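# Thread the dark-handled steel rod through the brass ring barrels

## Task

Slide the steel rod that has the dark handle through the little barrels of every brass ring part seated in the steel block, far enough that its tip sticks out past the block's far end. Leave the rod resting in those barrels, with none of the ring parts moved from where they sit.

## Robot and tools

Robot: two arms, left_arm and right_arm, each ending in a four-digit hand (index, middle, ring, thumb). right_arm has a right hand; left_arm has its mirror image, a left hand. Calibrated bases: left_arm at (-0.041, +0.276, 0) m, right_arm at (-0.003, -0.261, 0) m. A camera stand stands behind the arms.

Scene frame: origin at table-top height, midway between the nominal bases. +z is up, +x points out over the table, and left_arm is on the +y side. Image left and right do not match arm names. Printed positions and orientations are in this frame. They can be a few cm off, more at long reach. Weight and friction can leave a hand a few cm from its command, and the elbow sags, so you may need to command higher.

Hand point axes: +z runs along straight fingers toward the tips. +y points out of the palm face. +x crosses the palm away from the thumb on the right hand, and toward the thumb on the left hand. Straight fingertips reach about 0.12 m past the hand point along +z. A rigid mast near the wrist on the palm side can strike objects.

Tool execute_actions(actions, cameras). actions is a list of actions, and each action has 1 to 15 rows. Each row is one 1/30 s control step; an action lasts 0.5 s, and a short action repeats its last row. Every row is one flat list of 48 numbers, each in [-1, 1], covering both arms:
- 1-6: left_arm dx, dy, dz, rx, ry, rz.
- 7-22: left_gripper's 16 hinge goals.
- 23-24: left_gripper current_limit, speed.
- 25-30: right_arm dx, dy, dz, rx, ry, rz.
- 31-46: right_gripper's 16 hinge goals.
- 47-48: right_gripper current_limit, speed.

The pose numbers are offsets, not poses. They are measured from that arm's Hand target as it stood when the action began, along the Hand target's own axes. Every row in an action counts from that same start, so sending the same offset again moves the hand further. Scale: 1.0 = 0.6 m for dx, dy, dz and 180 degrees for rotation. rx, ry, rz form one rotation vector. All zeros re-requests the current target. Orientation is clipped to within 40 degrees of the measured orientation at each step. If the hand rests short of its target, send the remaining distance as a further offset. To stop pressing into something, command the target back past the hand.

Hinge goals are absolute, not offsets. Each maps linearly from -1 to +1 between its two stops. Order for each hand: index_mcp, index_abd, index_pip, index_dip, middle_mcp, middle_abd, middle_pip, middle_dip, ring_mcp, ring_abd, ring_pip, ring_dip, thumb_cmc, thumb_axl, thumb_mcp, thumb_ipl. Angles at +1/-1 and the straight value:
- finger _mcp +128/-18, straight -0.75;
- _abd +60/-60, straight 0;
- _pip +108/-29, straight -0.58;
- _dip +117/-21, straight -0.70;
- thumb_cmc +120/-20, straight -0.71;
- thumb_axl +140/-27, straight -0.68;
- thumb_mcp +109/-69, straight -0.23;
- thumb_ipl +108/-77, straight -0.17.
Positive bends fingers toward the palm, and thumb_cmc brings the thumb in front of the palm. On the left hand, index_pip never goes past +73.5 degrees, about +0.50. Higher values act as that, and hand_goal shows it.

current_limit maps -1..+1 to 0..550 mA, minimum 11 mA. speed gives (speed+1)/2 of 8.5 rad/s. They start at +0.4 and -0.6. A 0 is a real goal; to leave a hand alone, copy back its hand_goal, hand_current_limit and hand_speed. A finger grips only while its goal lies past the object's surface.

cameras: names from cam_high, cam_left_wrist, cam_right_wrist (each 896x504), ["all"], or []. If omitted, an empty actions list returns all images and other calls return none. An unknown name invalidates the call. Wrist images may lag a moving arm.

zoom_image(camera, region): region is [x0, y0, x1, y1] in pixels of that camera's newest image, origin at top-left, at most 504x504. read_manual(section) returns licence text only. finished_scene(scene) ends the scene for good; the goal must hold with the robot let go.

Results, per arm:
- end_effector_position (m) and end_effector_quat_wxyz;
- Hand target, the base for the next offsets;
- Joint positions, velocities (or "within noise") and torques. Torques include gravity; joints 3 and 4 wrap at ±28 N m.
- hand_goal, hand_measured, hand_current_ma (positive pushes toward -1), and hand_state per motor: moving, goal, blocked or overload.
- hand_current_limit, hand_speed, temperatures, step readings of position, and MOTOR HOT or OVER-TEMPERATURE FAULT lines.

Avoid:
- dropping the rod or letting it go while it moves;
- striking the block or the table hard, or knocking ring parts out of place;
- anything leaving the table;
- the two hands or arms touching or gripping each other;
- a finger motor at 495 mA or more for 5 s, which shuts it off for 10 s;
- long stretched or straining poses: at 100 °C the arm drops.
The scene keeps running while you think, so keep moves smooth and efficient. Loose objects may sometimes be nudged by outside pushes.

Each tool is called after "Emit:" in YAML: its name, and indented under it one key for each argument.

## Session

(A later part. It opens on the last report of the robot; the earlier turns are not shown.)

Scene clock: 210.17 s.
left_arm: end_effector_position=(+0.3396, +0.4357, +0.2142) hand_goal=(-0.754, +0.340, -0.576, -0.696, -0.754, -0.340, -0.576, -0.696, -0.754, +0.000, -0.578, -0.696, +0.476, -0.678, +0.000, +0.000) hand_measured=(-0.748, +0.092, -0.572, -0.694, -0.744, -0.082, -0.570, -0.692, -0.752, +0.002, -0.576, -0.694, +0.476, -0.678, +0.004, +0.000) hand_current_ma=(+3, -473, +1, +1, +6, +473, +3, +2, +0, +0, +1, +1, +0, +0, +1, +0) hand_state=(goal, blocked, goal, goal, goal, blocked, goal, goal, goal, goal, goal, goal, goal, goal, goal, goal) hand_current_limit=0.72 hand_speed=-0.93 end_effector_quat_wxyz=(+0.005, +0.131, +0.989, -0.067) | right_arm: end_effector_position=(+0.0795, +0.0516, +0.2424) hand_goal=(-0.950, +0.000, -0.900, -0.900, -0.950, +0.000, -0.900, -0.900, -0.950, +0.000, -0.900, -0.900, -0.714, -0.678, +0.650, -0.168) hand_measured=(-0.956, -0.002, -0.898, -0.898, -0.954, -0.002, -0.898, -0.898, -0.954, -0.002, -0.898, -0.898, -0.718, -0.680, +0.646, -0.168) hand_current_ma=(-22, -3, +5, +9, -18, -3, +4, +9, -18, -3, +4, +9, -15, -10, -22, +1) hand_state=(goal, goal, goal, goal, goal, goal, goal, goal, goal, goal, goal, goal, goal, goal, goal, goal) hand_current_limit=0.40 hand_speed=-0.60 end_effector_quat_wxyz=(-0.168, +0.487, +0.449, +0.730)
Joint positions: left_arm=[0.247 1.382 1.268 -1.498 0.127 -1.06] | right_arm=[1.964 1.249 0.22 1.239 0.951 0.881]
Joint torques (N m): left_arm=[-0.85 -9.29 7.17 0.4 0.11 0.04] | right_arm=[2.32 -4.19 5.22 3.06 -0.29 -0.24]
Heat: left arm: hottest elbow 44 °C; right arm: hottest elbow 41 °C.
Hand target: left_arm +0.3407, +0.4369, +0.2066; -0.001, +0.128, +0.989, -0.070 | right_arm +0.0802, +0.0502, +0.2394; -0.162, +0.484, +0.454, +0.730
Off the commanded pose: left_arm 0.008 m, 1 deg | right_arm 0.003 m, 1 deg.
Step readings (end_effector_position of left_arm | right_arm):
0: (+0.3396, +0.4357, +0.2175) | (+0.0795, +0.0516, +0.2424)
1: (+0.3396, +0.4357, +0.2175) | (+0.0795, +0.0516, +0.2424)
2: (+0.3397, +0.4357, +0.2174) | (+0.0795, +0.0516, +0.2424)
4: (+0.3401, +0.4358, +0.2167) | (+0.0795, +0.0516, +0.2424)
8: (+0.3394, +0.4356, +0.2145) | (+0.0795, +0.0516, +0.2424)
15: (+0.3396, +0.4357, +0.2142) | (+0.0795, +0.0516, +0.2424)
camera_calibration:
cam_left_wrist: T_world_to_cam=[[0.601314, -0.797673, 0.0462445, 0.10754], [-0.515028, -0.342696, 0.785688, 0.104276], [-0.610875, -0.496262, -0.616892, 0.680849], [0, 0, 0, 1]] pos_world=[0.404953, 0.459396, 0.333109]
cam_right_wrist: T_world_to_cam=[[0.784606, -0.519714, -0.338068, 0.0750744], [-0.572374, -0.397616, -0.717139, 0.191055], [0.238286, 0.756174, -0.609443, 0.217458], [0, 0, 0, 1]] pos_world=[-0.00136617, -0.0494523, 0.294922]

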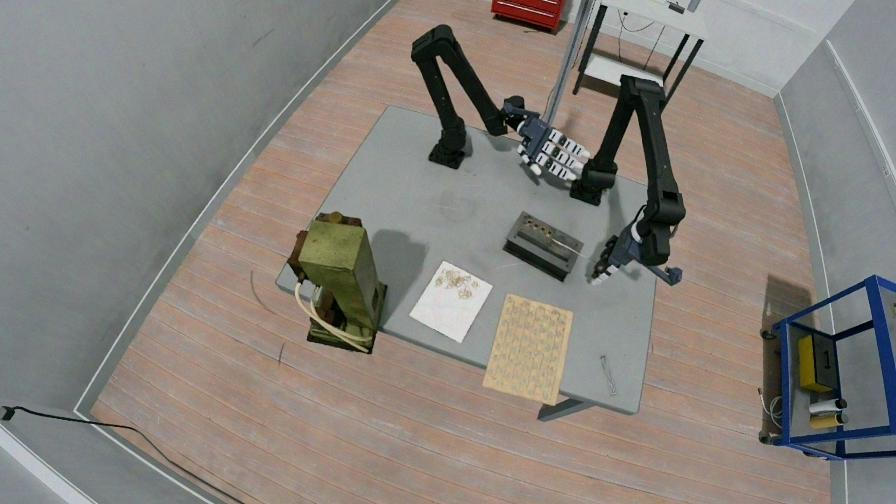

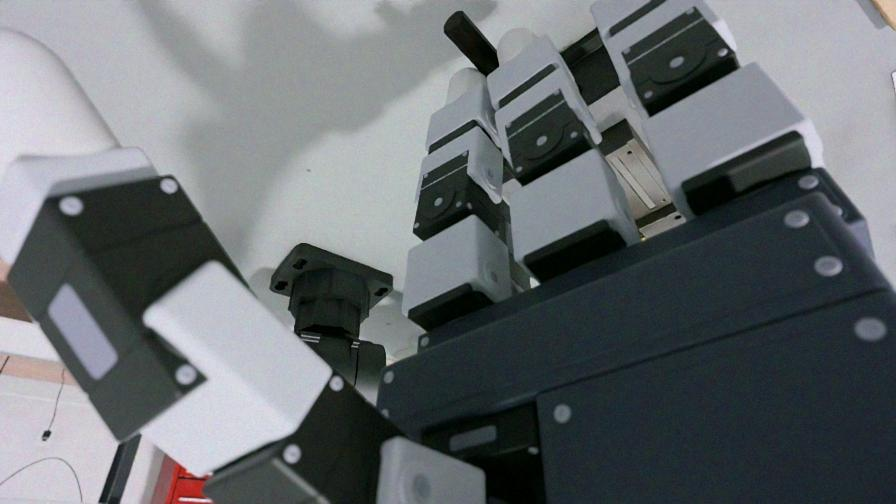

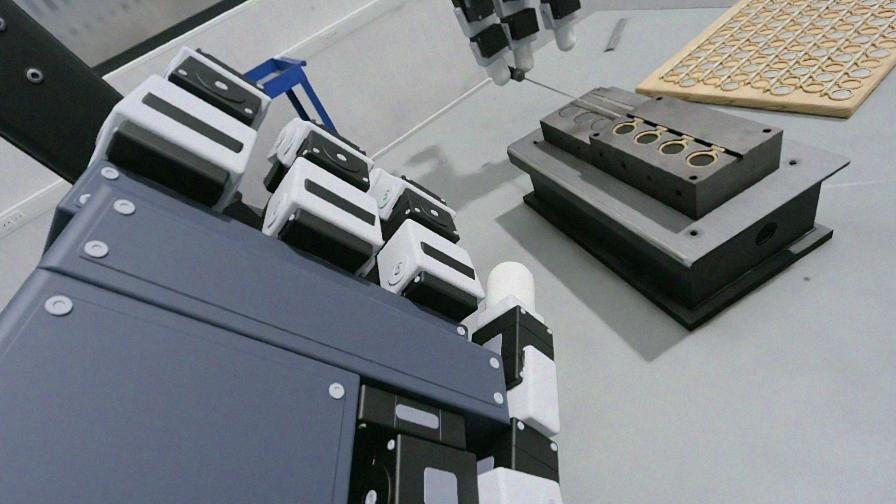

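Emit:
execute_actions:
  actions:
    - [[0.0023,0.0019,0.0028,0.003,0,-0.001,-0.754,0.34,-0.576,-0.696,-0.754,-0.34,-0.576,-0.696,-0.754,0,-0.577,-0.696,0.477,-0.678,0,0,0.72,-0.93,0,0,0,0,0,0,-0.95,0,-0.9,-0.9,-0.95,0,-0.9,-0.9,-0.95,0,-0.9,-0.9,-0.714,-0.678,0.65,-0.168,0.4,-0.6],[0.0046,0.0038,0.0055,0.006,0,-0.002,-0.754,0.34,-0.576,-0.696,-0.754,-0.34,-0.576,-0.696,-0.754,0,-0.577,-0.696,0.477,-0.678,0,0,0.72,-0.93,0,0,0,0,0,0,-0.95,0,-0.9,-0.9,-0.95,0,-0.9,-0.9,-0.95,0,-0.9,-0.9,-0.714,-0.678,0.65,-0.168,0.4,-0.6],[0.0068,0.0057,0.0083,0.0089,0,-0.0031,-0.754,0.34,-0.576,-0.696,-0.754,-0.34,-0.576,-0.696,-0.754,0,-0.577,-0.696,0.477,-0.678,0,0,0.72,-0.93,0,0,0,0,0,0,-0.95,0,-0.9,-0.9,-0.95,0,-0.9,-0.9,-0.95,0,-0.9,-0.9,-0.714,-0.678,0.65,-0.168,0.4,-0.6]]
  cameras: ["cam_right_wrist", "cam_high", "cam_left_wrist"]

Emit:
zoom_image:
  camera: "cam_right_wrist"
  region: [580, 86, 650, 136]

Emit:
zoom_image:
  camera: "cam_right_wrist"
  region: [505, 55, 575, 105]

Emit:
zoom_image:
  camera: "cam_left_wrist"
  region: [620, 206, 662, 242]

Emit:
zoom_image:
  camera: "cam_high"
  region: [544, 229, 572, 245]

Emit:
zoom_image:
  camera: "cam_high"
  region: [570, 243, 598, 259]

Scene clock: 214.43 s.
left_arm: end_effector_position=(+0.3384, +0.4384, +0.2113) hand_goal=(-0.754, +0.340, -0.576, -0.696, -0.754, -0.340, -0.576, -0.696, -0.754, +0.000, -0.578, -0.696, +0.476, -0.678, +0.000, +0.000) hand_measured=(-0.748, +0.092, -0.572, -0.694, -0.744, -0.082, -0.570, -0.692, -0.752, +0.002, -0.576, -0.694, +0.476, -0.678, +0.004, +0.000) hand_current_ma=(+3, -473, +1, +1, +6, +473, +3, +2, +0, +0, +1, +1, +0, +0, +1, +0) hand_state=(goal, blocked, goal, goal, goal, blocked, goal, goal, goal, goal, goal, goal, goal, goal, goal, goal) hand_current_limit=0.72 hand_speed=-0.93 end_effector_quat_wxyz=(+0.008, +0.123, +0.989, -0.078) | right_arm: end_effector_position=(+0.0795, +0.0516, +0.2424) hand_goal=(-0.950, +0.000, -0.900, -0.900, -0.950, +0.000, -0.900, -0.900, -0.950, +0.000, -0.900, -0.900, -0.714, -0.678, +0.650, -0.168) hand_measured=(-0.956, -0.002, -0.898, -0.898, -0.954, -0.002, -0.898, -0.898, -0.954, -0.002, -0.898, -0.898, -0.718, -0.680, +0.646, -0.168) hand_current_ma=(-22, -3, +5, +9, -18, -3, +4, +9, -18, -3, +4, +9, -15, -10, -22, +1) hand_state=(goal, goal, goal, goal, goal, goal, goal, goal, goal, goal, goal, goal, goal, goal, goal, goal) hand_current_limit=0.40 hand_speed=-0.60 end_effector_quat_wxyz=(-0.168, +0.487, +0.449, +0.730)
Joint positions: left_arm=[0.264 1.386 1.268 -1.498 0.15 -1.058] | right_arm=[1.964 1.249 0.22 1.239 0.951 0.881]
Joint torques (N m): left_arm=[-0.73 -8.88 6.95 0.24 0.14 0.17] | right_arm=[2.67 -3.19 5 3.07 -0.3 -0.24]
Heat: left arm: hottest elbow 44 °C; right arm: hottest elbow 41 °C.
Hand target: left_arm +0.3375, +0.4405, +0.2012; -0.003, +0.123, +0.989, -0.083 | right_arm +0.0802, +0.0502, +0.2394; -0.162, +0.484, +0.454, +0.730
Off the commanded pose: left_arm 0.011 m, 1 deg | right_arm 0.003 m, 1 deg.
Step readings (end_effector_position of left_arm | right_arm):
0: (+0.3396, +0.4357, +0.2142) | (+0.0795, +0.0516, +0.2424)
1: (+0.3396, +0.4357, +0.2142) | (+0.0795, +0.0516, +0.2424)
2: (+0.3397, +0.4354, +0.2141) | (+0.0795, +0.0516, +0.2424)
4: (+0.3396, +0.4353, +0.2137) | (+0.0795, +0.0516, +0.2424)
8: (+0.3385, +0.4372, +0.2126) | (+0.0795, +0.0516, +0.2424)
15: (+0.3383, +0.4384, +0.2114) | (+0.0795, +0.0516, +0.2424)
camera_calibration:
cam_left_wrist: T_world_to_cam=[[0.61377, -0.78672, 0.0660102, 0.0974247], [-0.511561, -0.332627, 0.792253, 0.0998018], [-0.601324, -0.52003, -0.606612, 0.684631], [0, 0, 0, 1]] pos_world=[0.402944, 0.465871, 0.329806]
cam_right_wrist: T_world_to_cam=[[0.784606, -0.519714, -0.338068, 0.0750744], [-0.572374, -0.397616, -0.717139, 0.191055], [0.238286, 0.756174, -0.609443, 0.217458], [0, 0, 0, 1]] pos_world=[-0.00136617, -0.0494523, 0.294922]

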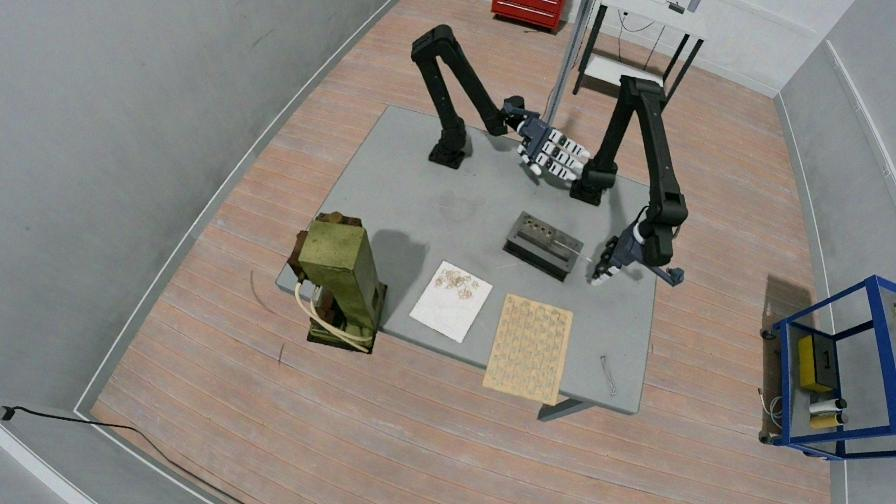

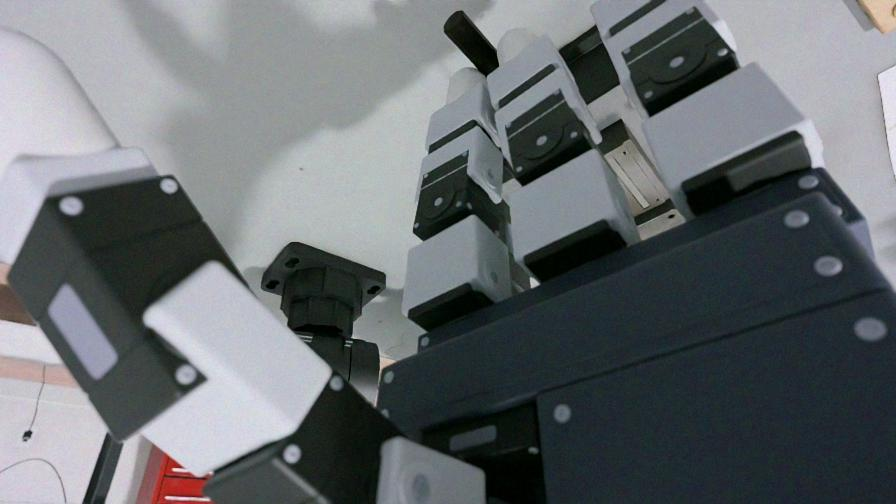

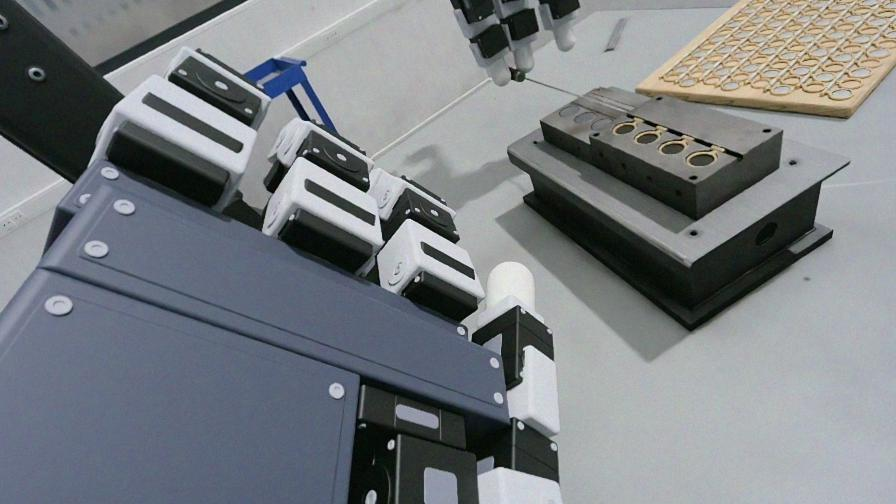

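Scaled by 7.200 from the camera's 896x504 image, which has a finer 1280x720 frame.

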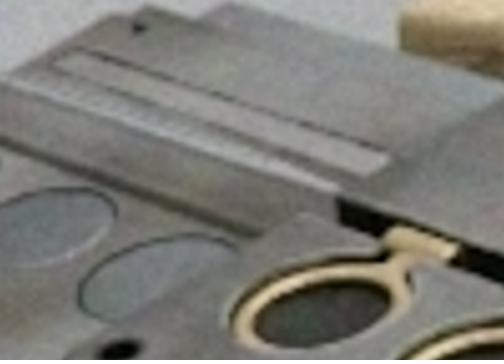

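Scaled by 7.200 from the camera's 896x504 image, which has a finer 1280x720 frame.

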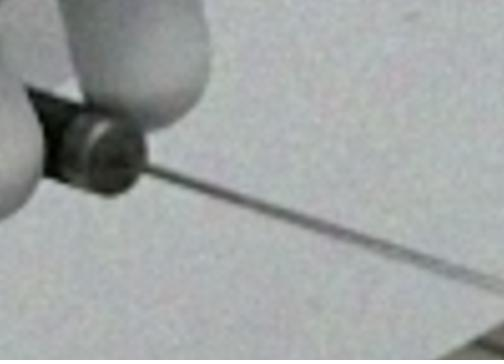

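Scaled by 12.000 from the camera's 896x504 image, which has a finer 1280x720 frame.

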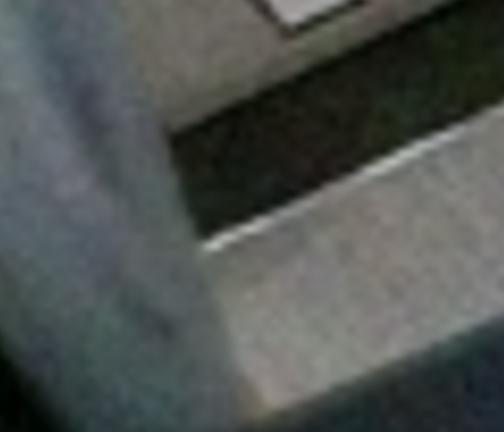

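Scaled by 18.000 from the camera's 896x504 image, which has a finer 1280x720 frame.

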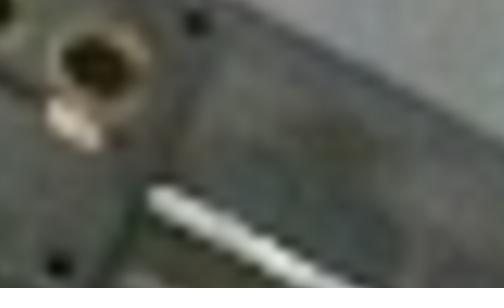

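Scaled by 18.000 from the camera's 896x504 image, which has a finer 1280x720 frame.

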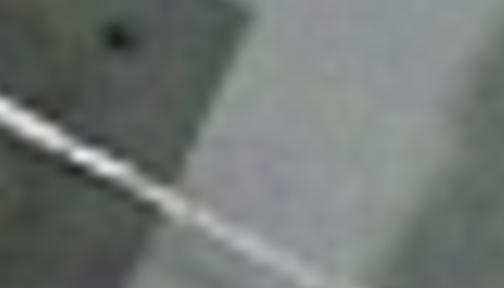

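Emit:
execute_actions:
  actions:
    - [[0.0024,0.0004,-0.0001,0.0009,0.0015,-0.0003,-0.754,0.34,-0.576,-0.696,-0.754,-0.34,-0.576,-0.696,-0.754,0,-0.577,-0.696,0.477,-0.678,0,0,0.72,-0.93,0,0,0,0,0,0,-0.95,0,-0.9,-0.9,-0.95,0,-0.9,-0.9,-0.95,0,-0.9,-0.9,-0.714,-0.678,0.65,-0.168,0.4,-0.6],[0.0048,0.0008,-0.0002,0.0017,0.003,-0.0005,-0.754,0.34,-0.576,-0.696,-0.754,-0.34,-0.576,-0.696,-0.754,0,-0.577,-0.696,0.477,-0.678,0,0,0.72,-0.93,0,0,0,0,0,0,-0.95,0,-0.9,-0.9,-0.95,0,-0.9,-0.9,-0.95,0,-0.9,-0.9,-0.714,-0.678,0.65,-0.168,0.4,-0.6]]
  cameras: ["cam_right_wrist", "cam_high", "cam_left_wrist"]

Emit:
zoom_image:
  camera: "cam_right_wrist"
  region: [580, 86, 650, 136]

Emit:
zoom_image:
  camera: "cam_right_wrist"
  region: [505, 55, 575, 105]

Emit:
zoom_image:
  camera: "cam_high"
  region: [544, 229, 572, 245]

Emit:
zoom_image:
  camera: "cam_high"
  region: [570, 243, 598, 259]

Scene clock: 219.63 s.
left_arm: end_effector_position=(+0.3373, +0.4394, +0.2107) hand_goal=(-0.754, +0.340, -0.576, -0.696, -0.754, -0.340, -0.576, -0.696, -0.754, +0.000, -0.578, -0.696, +0.476, -0.678, +0.000, +0.000) hand_measured=(-0.748, +0.092, -0.572, -0.694, -0.744, -0.082, -0.570, -0.692, -0.752, +0.002, -0.576, -0.694, +0.476, -0.678, +0.004, +0.000) hand_current_ma=(+3, -473, +1, +1, +6, +473, +3, +2, +0, +0, +1, +1, +0, +0, +1, +0) hand_state=(goal, blocked, goal, goal, goal, blocked, goal, goal, goal, goal, goal, goal, goal, goal, goal, goal) hand_current_limit=0.72 hand_speed=-0.93 end_effector_quat_wxyz=(+0.006, +0.123, +0.989, -0.079) | right_arm: end_effector_position=(+0.0795, +0.0516, +0.2424) hand_goal=(-0.950, +0.000, -0.900, -0.900, -0.950, +0.000, -0.900, -0.900, -0.950, +0.000, -0.900, -0.900, -0.714, -0.678, +0.650, -0.168) hand_measured=(-0.956, -0.002, -0.898, -0.898, -0.954, -0.002, -0.898, -0.898, -0.954, -0.002, -0.898, -0.898, -0.718, -0.680, +0.646, -0.168) hand_current_ma=(-22, -3, +5, +9, -18, -3, +4, +9, -18, -3, +4, +9, -15, -10, -22, +1) hand_state=(goal, goal, goal, goal, goal, goal, goal, goal, goal, goal, goal, goal, goal, goal, goal, goal) hand_current_limit=0.40 hand_speed=-0.60 end_effector_quat_wxyz=(-0.168, +0.487, +0.449, +0.730)
Joint positions: left_arm=[0.268 1.388 1.268 -1.501 0.15 -1.054] | right_arm=[1.964 1.249 0.22 1.239 0.951 0.881]
Joint torques (N m): left_arm=[-0.38 -9.41 6.99 -0.08 0.15 0.18] | right_arm=[2.02 -4.31 5.22 2.86 -0.33 -0.19]
Heat: left arm: hottest elbow 43 °C; right arm: hottest elbow 41 °C.
Hand target: left_arm +0.3348, +0.4418, +0.2011; -0.008, +0.123, +0.989, -0.085 | right_arm +0.0802, +0.0502, +0.2394; -0.162, +0.484, +0.454, +0.730
Off the commanded pose: left_arm 0.010 m, 2 deg | right_arm 0.003 m, 1 deg.
Step readings (end_effector_position of left_arm | right_arm):
0: (+0.3384, +0.4384, +0.2113) | (+0.0795, +0.0516, +0.2424)
1: (+0.3383, +0.4385, +0.2113) | (+0.0795, +0.0516, +0.2424)
2: (+0.3384, +0.4385, +0.2112) | (+0.0795, +0.0516, +0.2424)
4: (+0.3382, +0.4389, +0.2112) | (+0.0795, +0.0516, +0.2424)
8: (+0.3377, +0.4393, +0.2110) | (+0.0795, +0.0516, +0.2424)
15: (+0.3373, +0.4394, +0.2107) | (+0.0795, +0.0516, +0.2424)
camera_calibration:
cam_left_wrist: T_world_to_cam=[[0.61379, -0.786844, 0.0643296, 0.0993395], [-0.50802, -0.331285, 0.795089, 0.0977623], [-0.6043, -0.520698, -0.603071, 0.684703], [0, 0, 0, 1]] pos_world=[0.402457, 0.467075, 0.328804]
cam_right_wrist: T_world_to_cam=[[0.784606, -0.519714, -0.338068, 0.0750744], [-0.572374, -0.397616, -0.717139, 0.191055], [0.238286, 0.756174, -0.609443, 0.217458], [0, 0, 0, 1]] pos_world=[-0.00136617, -0.0494523, 0.294922]

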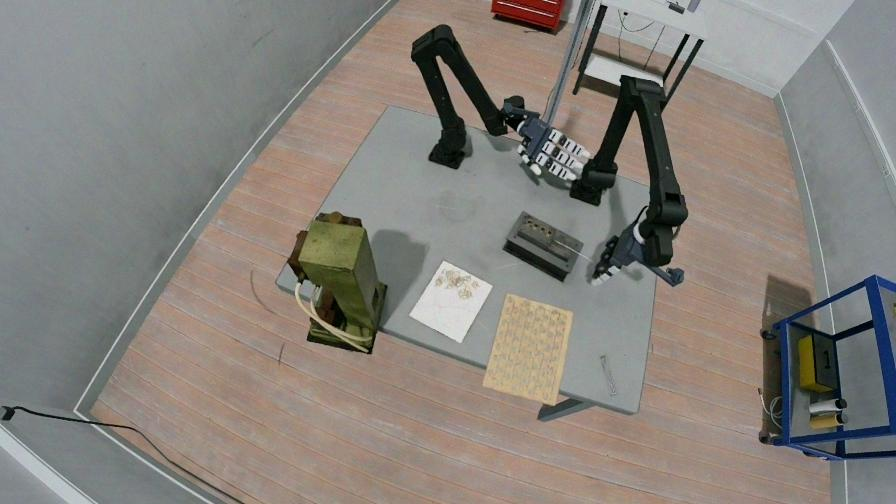

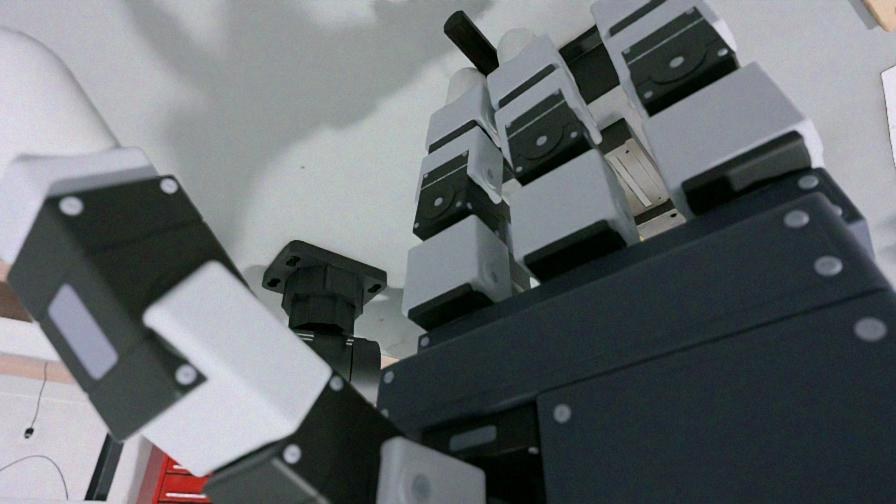

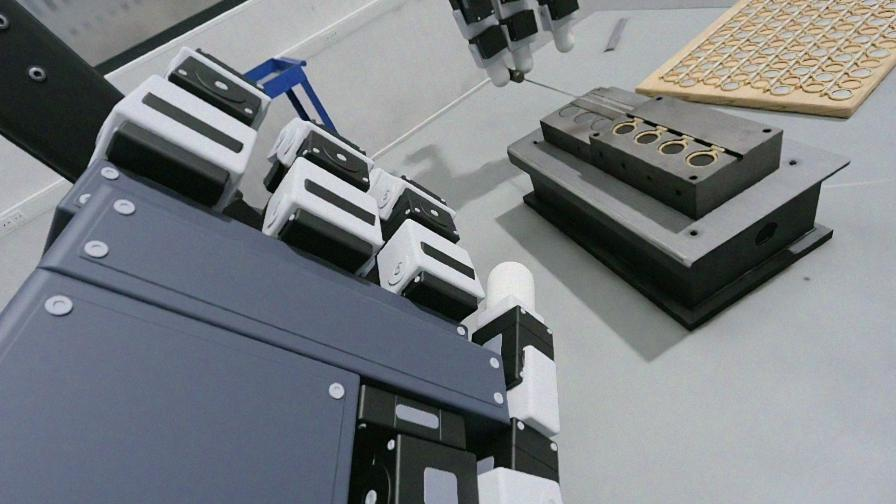

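Scaled by 7.200 from the camera's 896x504 image, which has a finer 1280x720 frame.

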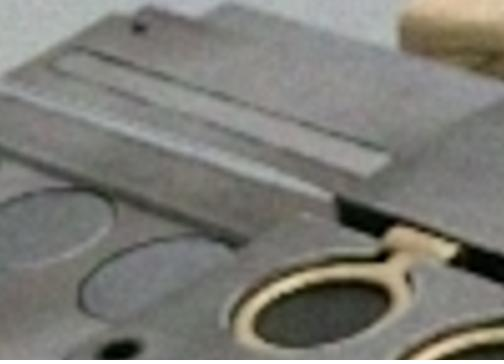

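Scaled by 7.200 from the camera's 896x504 image, which has a finer 1280x720 frame.

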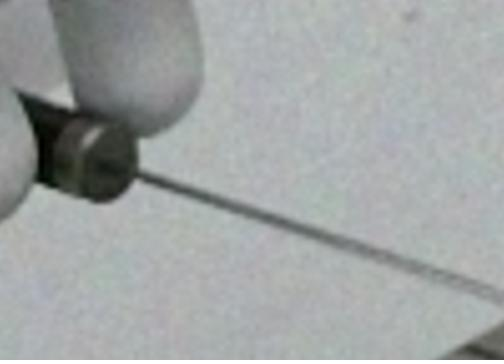

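Scaled by 18.000 from the camera's 896x504 image, which has a finer 1280x720 frame.

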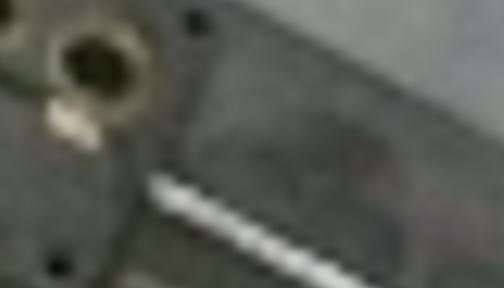

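Scaled by 18.000 from the camera's 896x504 image, which has a finer 1280x720 frame.

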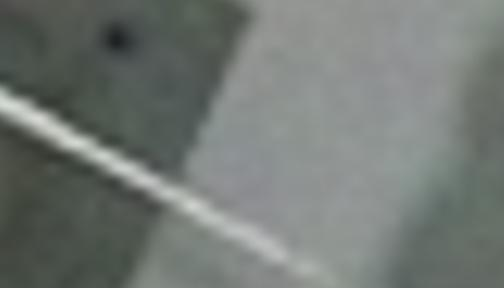

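Emit:
execute_actions:
  actions:
    - [[0.0016,0.0003,0.0008,0.0006,0.001,-0.0002,-0.754,0.34,-0.576,-0.696,-0.754,-0.34,-0.576,-0.696,-0.754,0,-0.577,-0.696,0.477,-0.678,0,0,0.72,-0.93,0,0,0,0,0,0,-0.95,0,-0.9,-0.9,-0.95,0,-0.9,-0.9,-0.95,0,-0.9,-0.9,-0.714,-0.678,0.65,-0.168,0.4,-0.6],[0.0031,0.0005,0.0016,0.0011,0.0019,-0.0003,-0.754,0.34,-0.576,-0.696,-0.754,-0.34,-0.576,-0.696,-0.754,0,-0.577,-0.696,0.477,-0.678,0,0,0.72,-0.93,0,0,0,0,0,0,-0.95,0,-0.9,-0.9,-0.95,0,-0.9,-0.9,-0.95,0,-0.9,-0.9,-0.714,-0.678,0.65,-0.168,0.4,-0.6]]
  cameras: ["cam_right_wrist", "cam_high", "cam_left_wrist"]

Emit:
zoom_image:
  camera: "cam_right_wrist"
  region: [580, 86, 650, 136]

Emit:
zoom_image:
  camera: "cam_right_wrist"
  region: [505, 55, 575, 105]

Emit:
zoom_image:
  camera: "cam_high"
  region: [544, 229, 572, 245]

Emit:
zoom_image:
  camera: "cam_high"
  region: [570, 243, 598, 259]

Scene clock: 221.23 s.
left_arm: end_effector_position=(+0.3360, +0.4402, +0.2102) hand_goal=(-0.754, +0.340, -0.576, -0.696, -0.754, -0.340, -0.576, -0.696, -0.754, +0.000, -0.578, -0.696, +0.476, -0.678, +0.000, +0.000) hand_measured=(-0.748, +0.092, -0.572, -0.694, -0.744, -0.082, -0.570, -0.692, -0.752, +0.002, -0.576, -0.694, +0.476, -0.678, +0.004, +0.000) hand_current_ma=(+3, -473, +1, +1, +6, +473, +3, +2, +0, +0, +1, +1, +0, +0, +1, +0) hand_state=(goal, blocked, goal, goal, goal, blocked, goal, goal, goal, goal, goal, goal, goal, goal, goal, goal) hand_current_limit=0.72 hand_speed=-0.93 end_effector_quat_wxyz=(+0.003, +0.123, +0.989, -0.080) | right_arm: end_effector_position=(+0.0795, +0.0516, +0.2424) hand_goal=(-0.950, +0.000, -0.900, -0.900, -0.950, +0.000, -0.900, -0.900, -0.950, +0.000, -0.900, -0.900, -0.714, -0.678, +0.650, -0.168) hand_measured=(-0.956, -0.002, -0.898, -0.898, -0.954, -0.002, -0.898, -0.898, -0.954, -0.002, -0.898, -0.898, -0.718, -0.680, +0.646, -0.168) hand_current_ma=(-22, -3, +5, +9, -18, -3, +4, +9, -18, -3, +4, +9, -15, -10, -22, +1) hand_state=(goal, goal, goal, goal, goal, goal, goal, goal, goal, goal, goal, goal, goal, goal, goal, goal) hand_current_limit=0.40 hand_speed=-0.60 end_effector_quat_wxyz=(-0.168, +0.487, +0.449, +0.730)
Joint positions: left_arm=[0.271 1.389 1.268 -1.506 0.15 -1.051] | right_arm=[1.964 1.249 0.22 1.239 0.951 0.881]
Joint torques (N m): left_arm=[-0.79 -9.11 6.8 -0.13 0.13 0.16] | right_arm=[2.55 -3.72 5.09 3.1 -0.32 -0.22]
Heat: left arm: hottest elbow 43 °C; right arm: hottest elbow 41 °C.
Hand target: left_arm +0.3331, +0.4424, +0.2001; -0.011, +0.123, +0.989, -0.087 | right_arm +0.0802, +0.0502, +0.2394; -0.162, +0.484, +0.454, +0.730
Off the commanded pose: left_arm 0.011 m, 2 deg | right_arm 0.003 m, 1 deg.
Step readings (end_effector_position of left_arm | right_arm):
0: (+0.3373, +0.4394, +0.2107) | (+0.0795, +0.0516, +0.2424)
1: (+0.3373, +0.4394, +0.2107) | (+0.0795, +0.0516, +0.2424)
2: (+0.3373, +0.4394, +0.2107) | (+0.0795, +0.0516, +0.2424)
4: (+0.3369, +0.4395, +0.2107) | (+0.0795, +0.0516, +0.2424)
8: (+0.3363, +0.4399, +0.2104) | (+0.0795, +0.0516, +0.2424)
15: (+0.3360, +0.4402, +0.2102) | (+0.0795, +0.0516, +0.2424)
camera_calibration:
cam_left_wrist: T_world_to_cam=[[0.614145, -0.786724, 0.062378, 0.10097], [-0.50394, -0.330108, 0.798169, 0.0952317], [-0.607347, -0.521626, -0.599196, 0.684604], [0, 0, 0, 1]] pos_world=[0.401773, 0.46798, 0.327902]
cam_right_wrist: T_world_to_cam=[[0.784606, -0.519714, -0.338068, 0.0750744], [-0.572374, -0.397616, -0.717139, 0.191055], [0.238286, 0.756174, -0.609443, 0.217458], [0, 0, 0, 1]] pos_world=[-0.00136617, -0.0494523, 0.294922]

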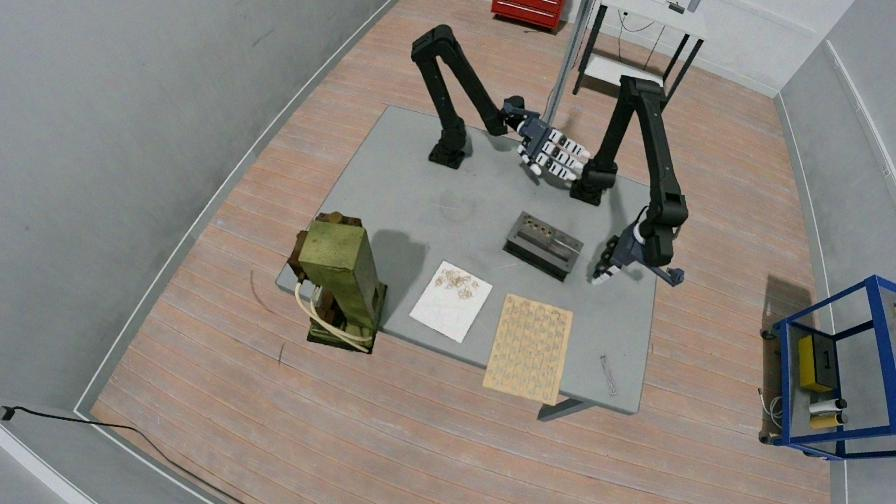

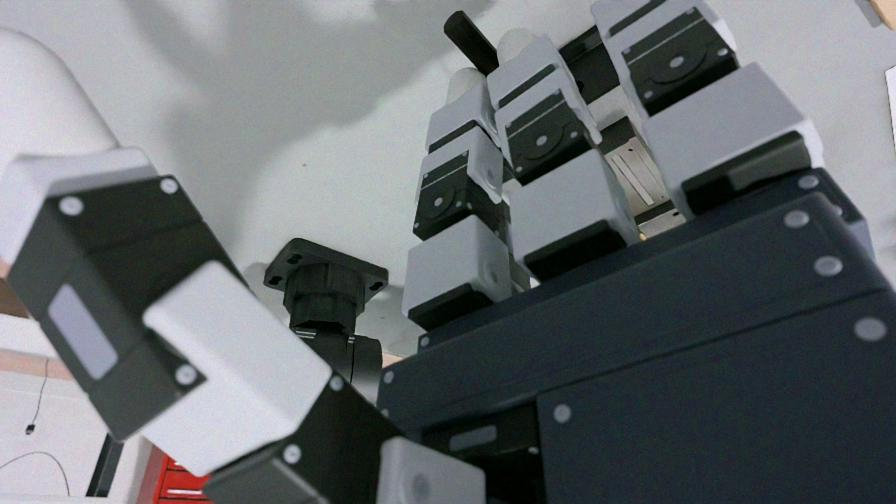

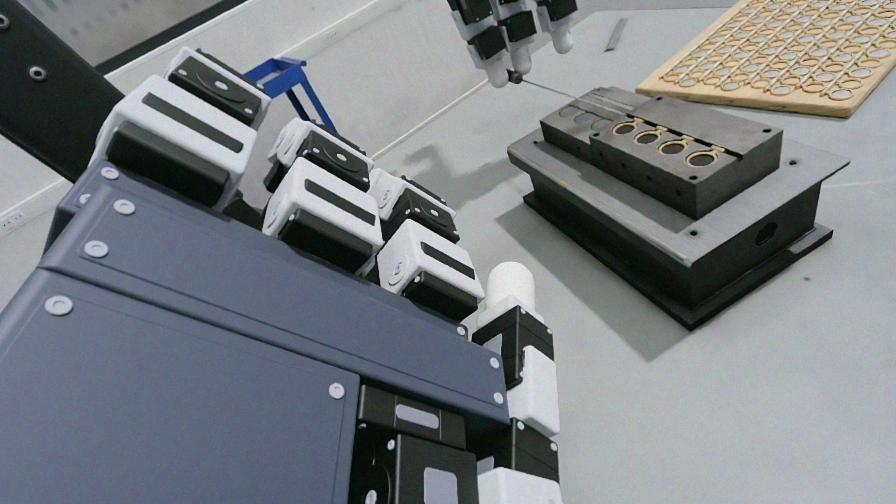

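Scaled by 7.200 from the camera's 896x504 image, which has a finer 1280x720 frame.

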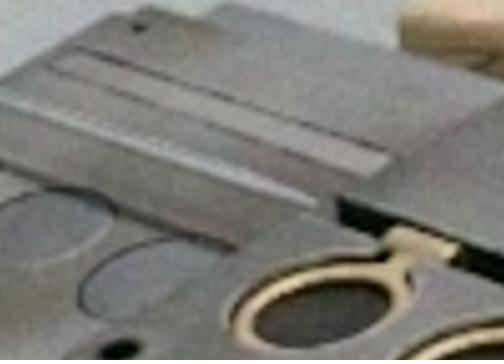

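Scaled by 7.200 from the camera's 896x504 image, which has a finer 1280x720 frame.

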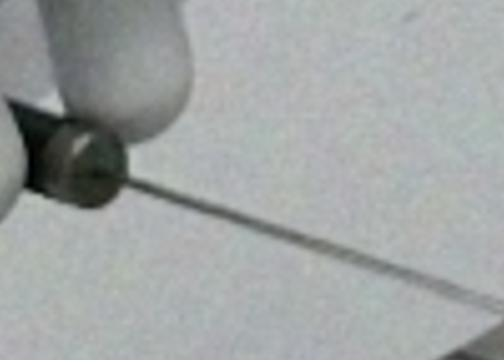

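Scaled by 18.000 from the camera's 896x504 image, which has a finer 1280x720 frame.

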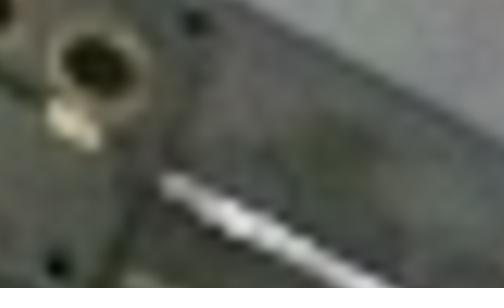

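Scaled by 18.000 from the camera's 896x504 image, which has a finer 1280x720 frame.

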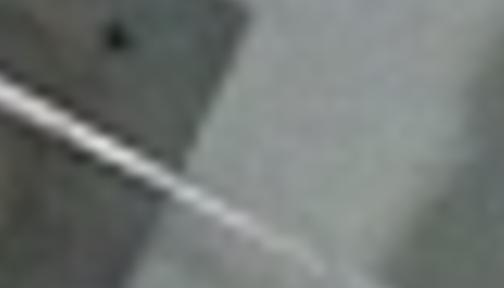

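Emit:
execute_actions:
  actions:
    - [[0.0012,0,0.0025,0,0,0,-0.754,0.34,-0.576,-0.696,-0.754,-0.34,-0.576,-0.696,-0.754,0,-0.577,-0.696,0.477,-0.678,0,0,0.72,-0.93,0,0,0,0,0,0,-0.95,0,-0.9,-0.9,-0.95,0,-0.9,-0.9,-0.95,0,-0.9,-0.9,-0.714,-0.678,0.65,-0.168,0.4,-0.6],[0.0012,0,0.005,0,0,0,-0.754,0.34,-0.576,-0.696,-0.754,-0.34,-0.576,-0.696,-0.754,0,-0.577,-0.696,0.477,-0.678,0,0,0.72,-0.93,0,0,0,0,0,0,-0.95,0,-0.9,-0.9,-0.95,0,-0.9,-0.9,-0.95,0,-0.9,-0.9,-0.714,-0.678,0.65,-0.168,0.4,-0.6]]
  cameras: ["cam_right_wrist", "cam_high", "cam_left_wrist"]

Emit:
zoom_image:
  camera: "cam_right_wrist"
  region: [580, 86, 650, 136]

Emit:
zoom_image:
  camera: "cam_right_wrist"
  region: [505, 55, 575, 105]

Emit:
zoom_image:
  camera: "cam_high"
  region: [544, 229, 572, 245]

Emit:
zoom_image:
  camera: "cam_high"
  region: [570, 243, 598, 259]

Scene clock: 223.13 s.
left_arm: end_effector_position=(+0.3326, +0.4392, +0.2057) hand_goal=(-0.754, +0.340, -0.576, -0.696, -0.754, -0.340, -0.576, -0.696, -0.754, +0.000, -0.578, -0.696, +0.476, -0.678, +0.000, +0.000) hand_measured=(-0.748, +0.092, -0.572, -0.694, -0.744, -0.082, -0.570, -0.692, -0.752, +0.002, -0.576, -0.694, +0.476, -0.678, +0.004, +0.000) hand_current_ma=(+3, -473, +1, +1, +6, +473, +3, +2, +0, +0, +1, +1, +0, +0, +1, +0) hand_state=(goal, blocked, goal, goal, goal, blocked, goal, goal, goal, goal, goal, goal, goal, goal, goal, goal) hand_current_limit=0.72 hand_speed=-0.93 end_effector_quat_wxyz=(-0.002, +0.122, +0.989, -0.082) | right_arm: end_effector_position=(+0.0795, +0.0516, +0.2424) hand_goal=(-0.950, +0.000, -0.900, -0.900, -0.950, +0.000, -0.900, -0.900, -0.950, +0.000, -0.900, -0.900, -0.714, -0.678, +0.650, -0.168) hand_measured=(-0.956, -0.002, -0.898, -0.898, -0.954, -0.002, -0.898, -0.898, -0.954, -0.002, -0.898, -0.898, -0.718, -0.680, +0.646, -0.168) hand_current_ma=(-22, -3, +5, +9, -18, -3, +4, +9, -18, -3, +4, +9, -15, -10, -22, +1) hand_state=(goal, goal, goal, goal, goal, goal, goal, goal, goal, goal, goal, goal, goal, goal, goal, goal) hand_current_limit=0.40 hand_speed=-0.60 end_effector_quat_wxyz=(-0.168, +0.487, +0.449, +0.730)
Joint positions: left_arm=[0.271 1.389 1.257 -1.506 0.15 -1.051] | right_arm=[1.964 1.249 0.22 1.239 0.951 0.881]
Joint torques (N m): left_arm=[-0.21 -8.88 6.9 0.08 0.11 0.18] | right_arm=[2.9 -3.49 4.98 2.74 -0.34 -0.21]
Heat: left arm: hottest elbow 43 °C; right arm: hottest elbow 41 °C.
Hand target: left_arm +0.3323, +0.4420, +0.1970; -0.011, +0.123, +0.989, -0.087 | right_arm +0.0802, +0.0502, +0.2394; -0.162, +0.484, +0.454, +0.730
Off the commanded pose: left_arm 0.009 m, 1 deg | right_arm 0.003 m, 1 deg.
Step readings (end_effector_position of left_arm | right_arm):
0: (+0.3360, +0.4401, +0.2102) | (+0.0795, +0.0516, +0.2424)
1: (+0.3360, +0.4401, +0.2101) | (+0.0795, +0.0516, +0.2424)
2: (+0.3358, +0.4401, +0.2099) | (+0.0795, +0.0516, +0.2424)
4: (+0.3349, +0.4398, +0.2087) | (+0.0795, +0.0516, +0.2424)
8: (+0.3329, +0.4393, +0.2061) | (+0.0795, +0.0516, +0.2424)
15: (+0.3326, +0.4392, +0.2057) | (+0.0795, +0.0516, +0.2424)
camera_calibration:
cam_left_wrist: T_world_to_cam=[[0.614491, -0.786796, 0.0579043, 0.103371], [-0.49504, -0.327397, 0.804827, 0.0913052], [-0.614277, -0.523224, -0.590678, 0.68052], [0, 0, 0, 1]] pos_world=[0.399707, 0.467289, 0.322497]
cam_right_wrist: T_world_to_cam=[[0.784606, -0.519714, -0.338068, 0.0750744], [-0.572374, -0.397616, -0.717139, 0.191055], [0.238286, 0.756174, -0.609443, 0.217458], [0, 0, 0, 1]] pos_world=[-0.00136617, -0.0494523, 0.294922]

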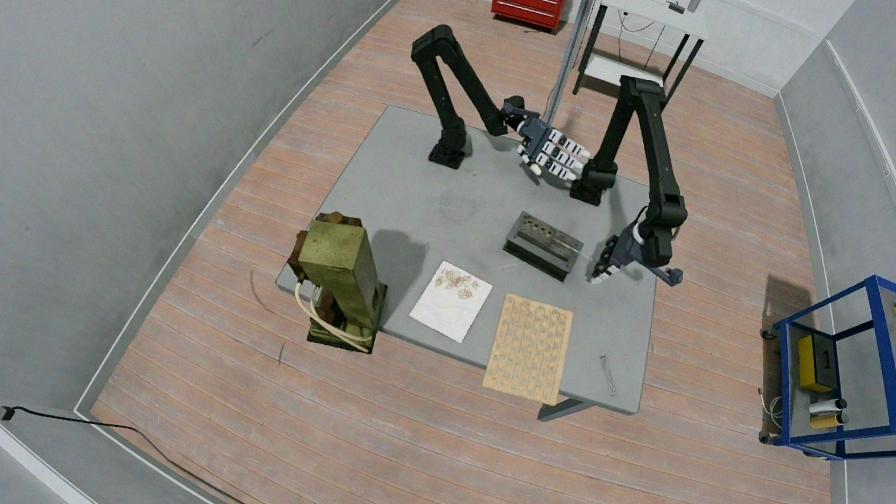

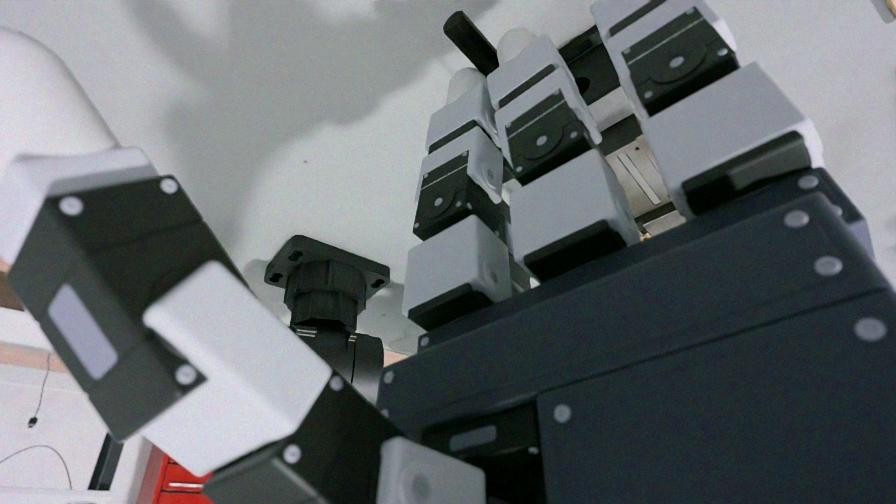

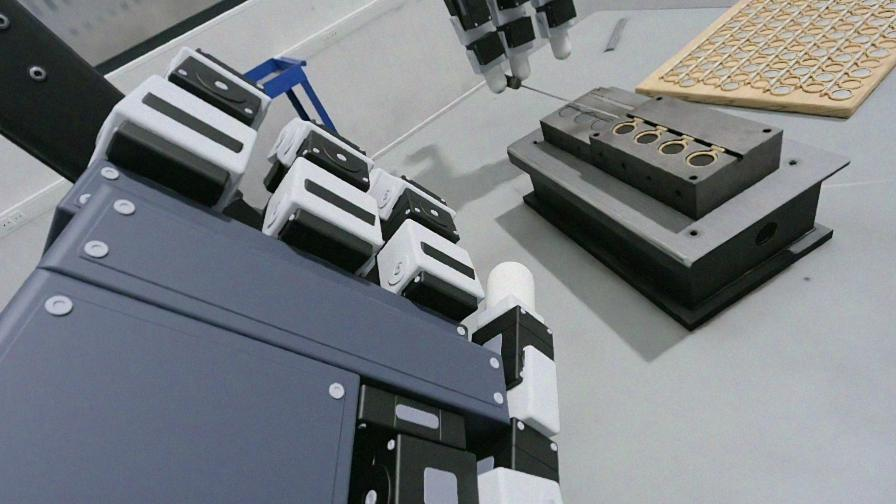

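Scaled by 7.200 from the camera's 896x504 image, which has a finer 1280x720 frame.

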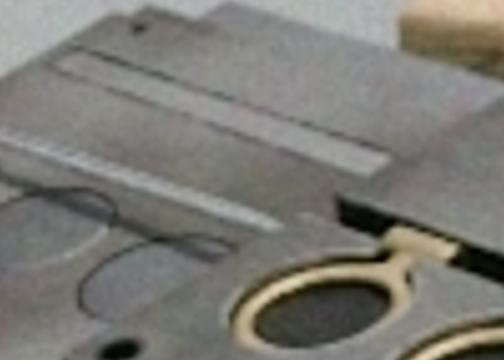

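Scaled by 7.200 from the camera's 896x504 image, which has a finer 1280x720 frame.

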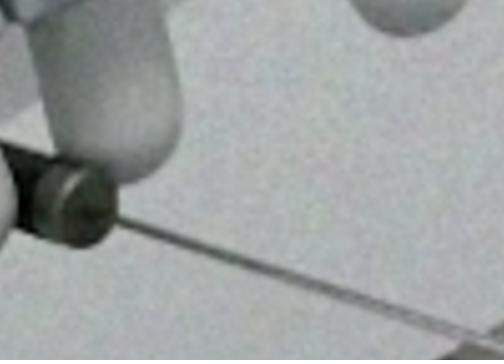

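Scaled by 18.000 from the camera's 896x504 image, which has a finer 1280x720 frame.

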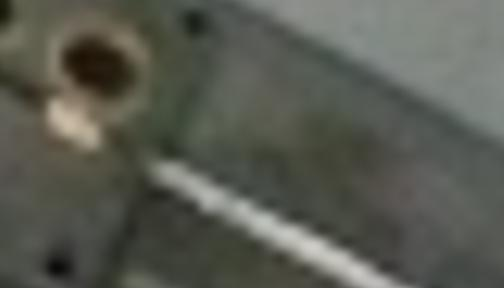

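Scaled by 18.000 from the camera's 896x504 image, which has a finer 1280x720 frame.

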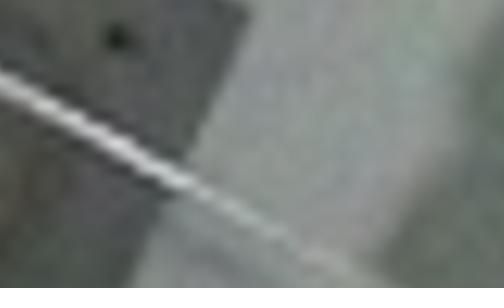

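Emit:
execute_actions:
  actions:
    - [[-0.0011,-0.0009,-0.0088,-0.0027,-0.0047,0.0008,-0.754,0.34,-0.576,-0.696,-0.754,-0.34,-0.576,-0.696,-0.754,0,-0.577,-0.696,0.477,-0.678,0,0,0.72,-0.93,0,0,0,0,0,0,-0.95,0,-0.9,-0.9,-0.95,0,-0.9,-0.9,-0.95,0,-0.9,-0.9,-0.714,-0.678,0.65,-0.168,0.4,-0.6],[-0.0021,-0.0019,-0.0177,-0.0055,-0.0095,0.0017,-0.754,0.34,-0.576,-0.696,-0.754,-0.34,-0.576,-0.696,-0.754,0,-0.577,-0.696,0.477,-0.678,0,0,0.72,-0.93,0,0,0,0,0,0,-0.95,0,-0.9,-0.9,-0.95,0,-0.9,-0.9,-0.95,0,-0.9,-0.9,-0.714,-0.678,0.65,-0.168,0.4,-0.6],[-0.0032,-0.0028,-0.0265,-0.0082,-0.0142,0.0025,-0.754,0.34,-0.576,-0.696,-0.754,-0.34,-0.576,-0.696,-0.754,0,-0.577,-0.696,0.477,-0.678,0,0,0.72,-0.93,0,0,0,0,0,0,-0.95,0,-0.9,-0.9,-0.95,0,-0.9,-0.9,-0.95,0,-0.9,-0.9,-0.714,-0.678,0.65,-0.168,0.4,-0.6]]
  cameras: []

Scene clock: 225.83 s.
left_arm: end_effector_position=(+0.3329, +0.4393, +0.2093) hand_goal=(-0.754, +0.340, -0.576, -0.696, -0.754, -0.340, -0.576, -0.696, -0.754, +0.000, -0.578, -0.696, +0.476, -0.678, +0.000, +0.000) hand_measured=(-0.748, +0.092, -0.572, -0.694, -0.744, -0.082, -0.570, -0.692, -0.752, +0.002, -0.576, -0.694, +0.476, -0.678, +0.004, +0.000) hand_current_ma=(+3, -473, +1, +1, +6, +473, +3, +2, +0, +0, +1, +1, +0, +0, +1, +0) hand_state=(goal, blocked, goal, goal, goal, blocked, goal, goal, goal, goal, goal, goal, goal, goal, goal, goal) hand_current_limit=0.72 hand_speed=-0.93 end_effector_quat_wxyz=(+0.004, +0.123, +0.989, -0.079) | right_arm: end_effector_position=(+0.0795, +0.0516, +0.2424) hand_goal=(-0.950, +0.000, -0.900, -0.900, -0.950, +0.000, -0.900, -0.900, -0.950, +0.000, -0.900, -0.900, -0.714, -0.678, +0.650, -0.168) hand_measured=(-0.956, -0.002, -0.898, -0.898, -0.954, -0.002, -0.898, -0.898, -0.954, -0.002, -0.898, -0.898, -0.718, -0.680, +0.646, -0.168) hand_current_ma=(-22, -3, +5, +9, -18, -3, +4, +9, -18, -3, +4, +9, -15, -10, -22, +1) hand_state=(goal, goal, goal, goal, goal, goal, goal, goal, goal, goal, goal, goal, goal, goal, goal, goal) hand_current_limit=0.40 hand_speed=-0.60 end_effector_quat_wxyz=(-0.168, +0.487, +0.449, +0.730)
Joint positions: left_arm=[0.271 1.379 1.257 -1.502 0.15 -1.051] | right_arm=[1.964 1.249 0.22 1.239 0.951 0.881]
Joint torques (N m): left_arm=[-0.5 -11.16 7.66 0.29 0.09 0.2] | right_arm=[2.37 -4.13 4.9 2.81 -0.27 -0.16]
Heat: left arm: hottest elbow 43 °C; right arm: hottest elbow 41 °C.
Hand target: left_arm +0.3343, +0.4426, +0.2131; +0.013, +0.125, +0.989, -0.077 | right_arm +0.0802, +0.0502, +0.2394; -0.162, +0.484, +0.454, +0.730
Off the commanded pose: left_arm 0.005 m, 1 deg | right_arm 0.003 m, 1 deg.
Step readings (end_effector_position of left_arm | right_arm):
0: (+0.3326, +0.4392, +0.2057) | (+0.0795, +0.0516, +0.2424)
1: (+0.3326, +0.4392, +0.2057) | (+0.0795, +0.0516, +0.2424)
2: (+0.3326, +0.4392, +0.2057) | (+0.0795, +0.0516, +0.2424)
4: (+0.3326, +0.4392, +0.2057) | (+0.0795, +0.0516, +0.2424)
8: (+0.3331, +0.4393, +0.2061) | (+0.0795, +0.0516, +0.2424)
15: (+0.3329, +0.4393, +0.2090) | (+0.0795, +0.0516, +0.2424)
No camera images: "cameras" was empty.


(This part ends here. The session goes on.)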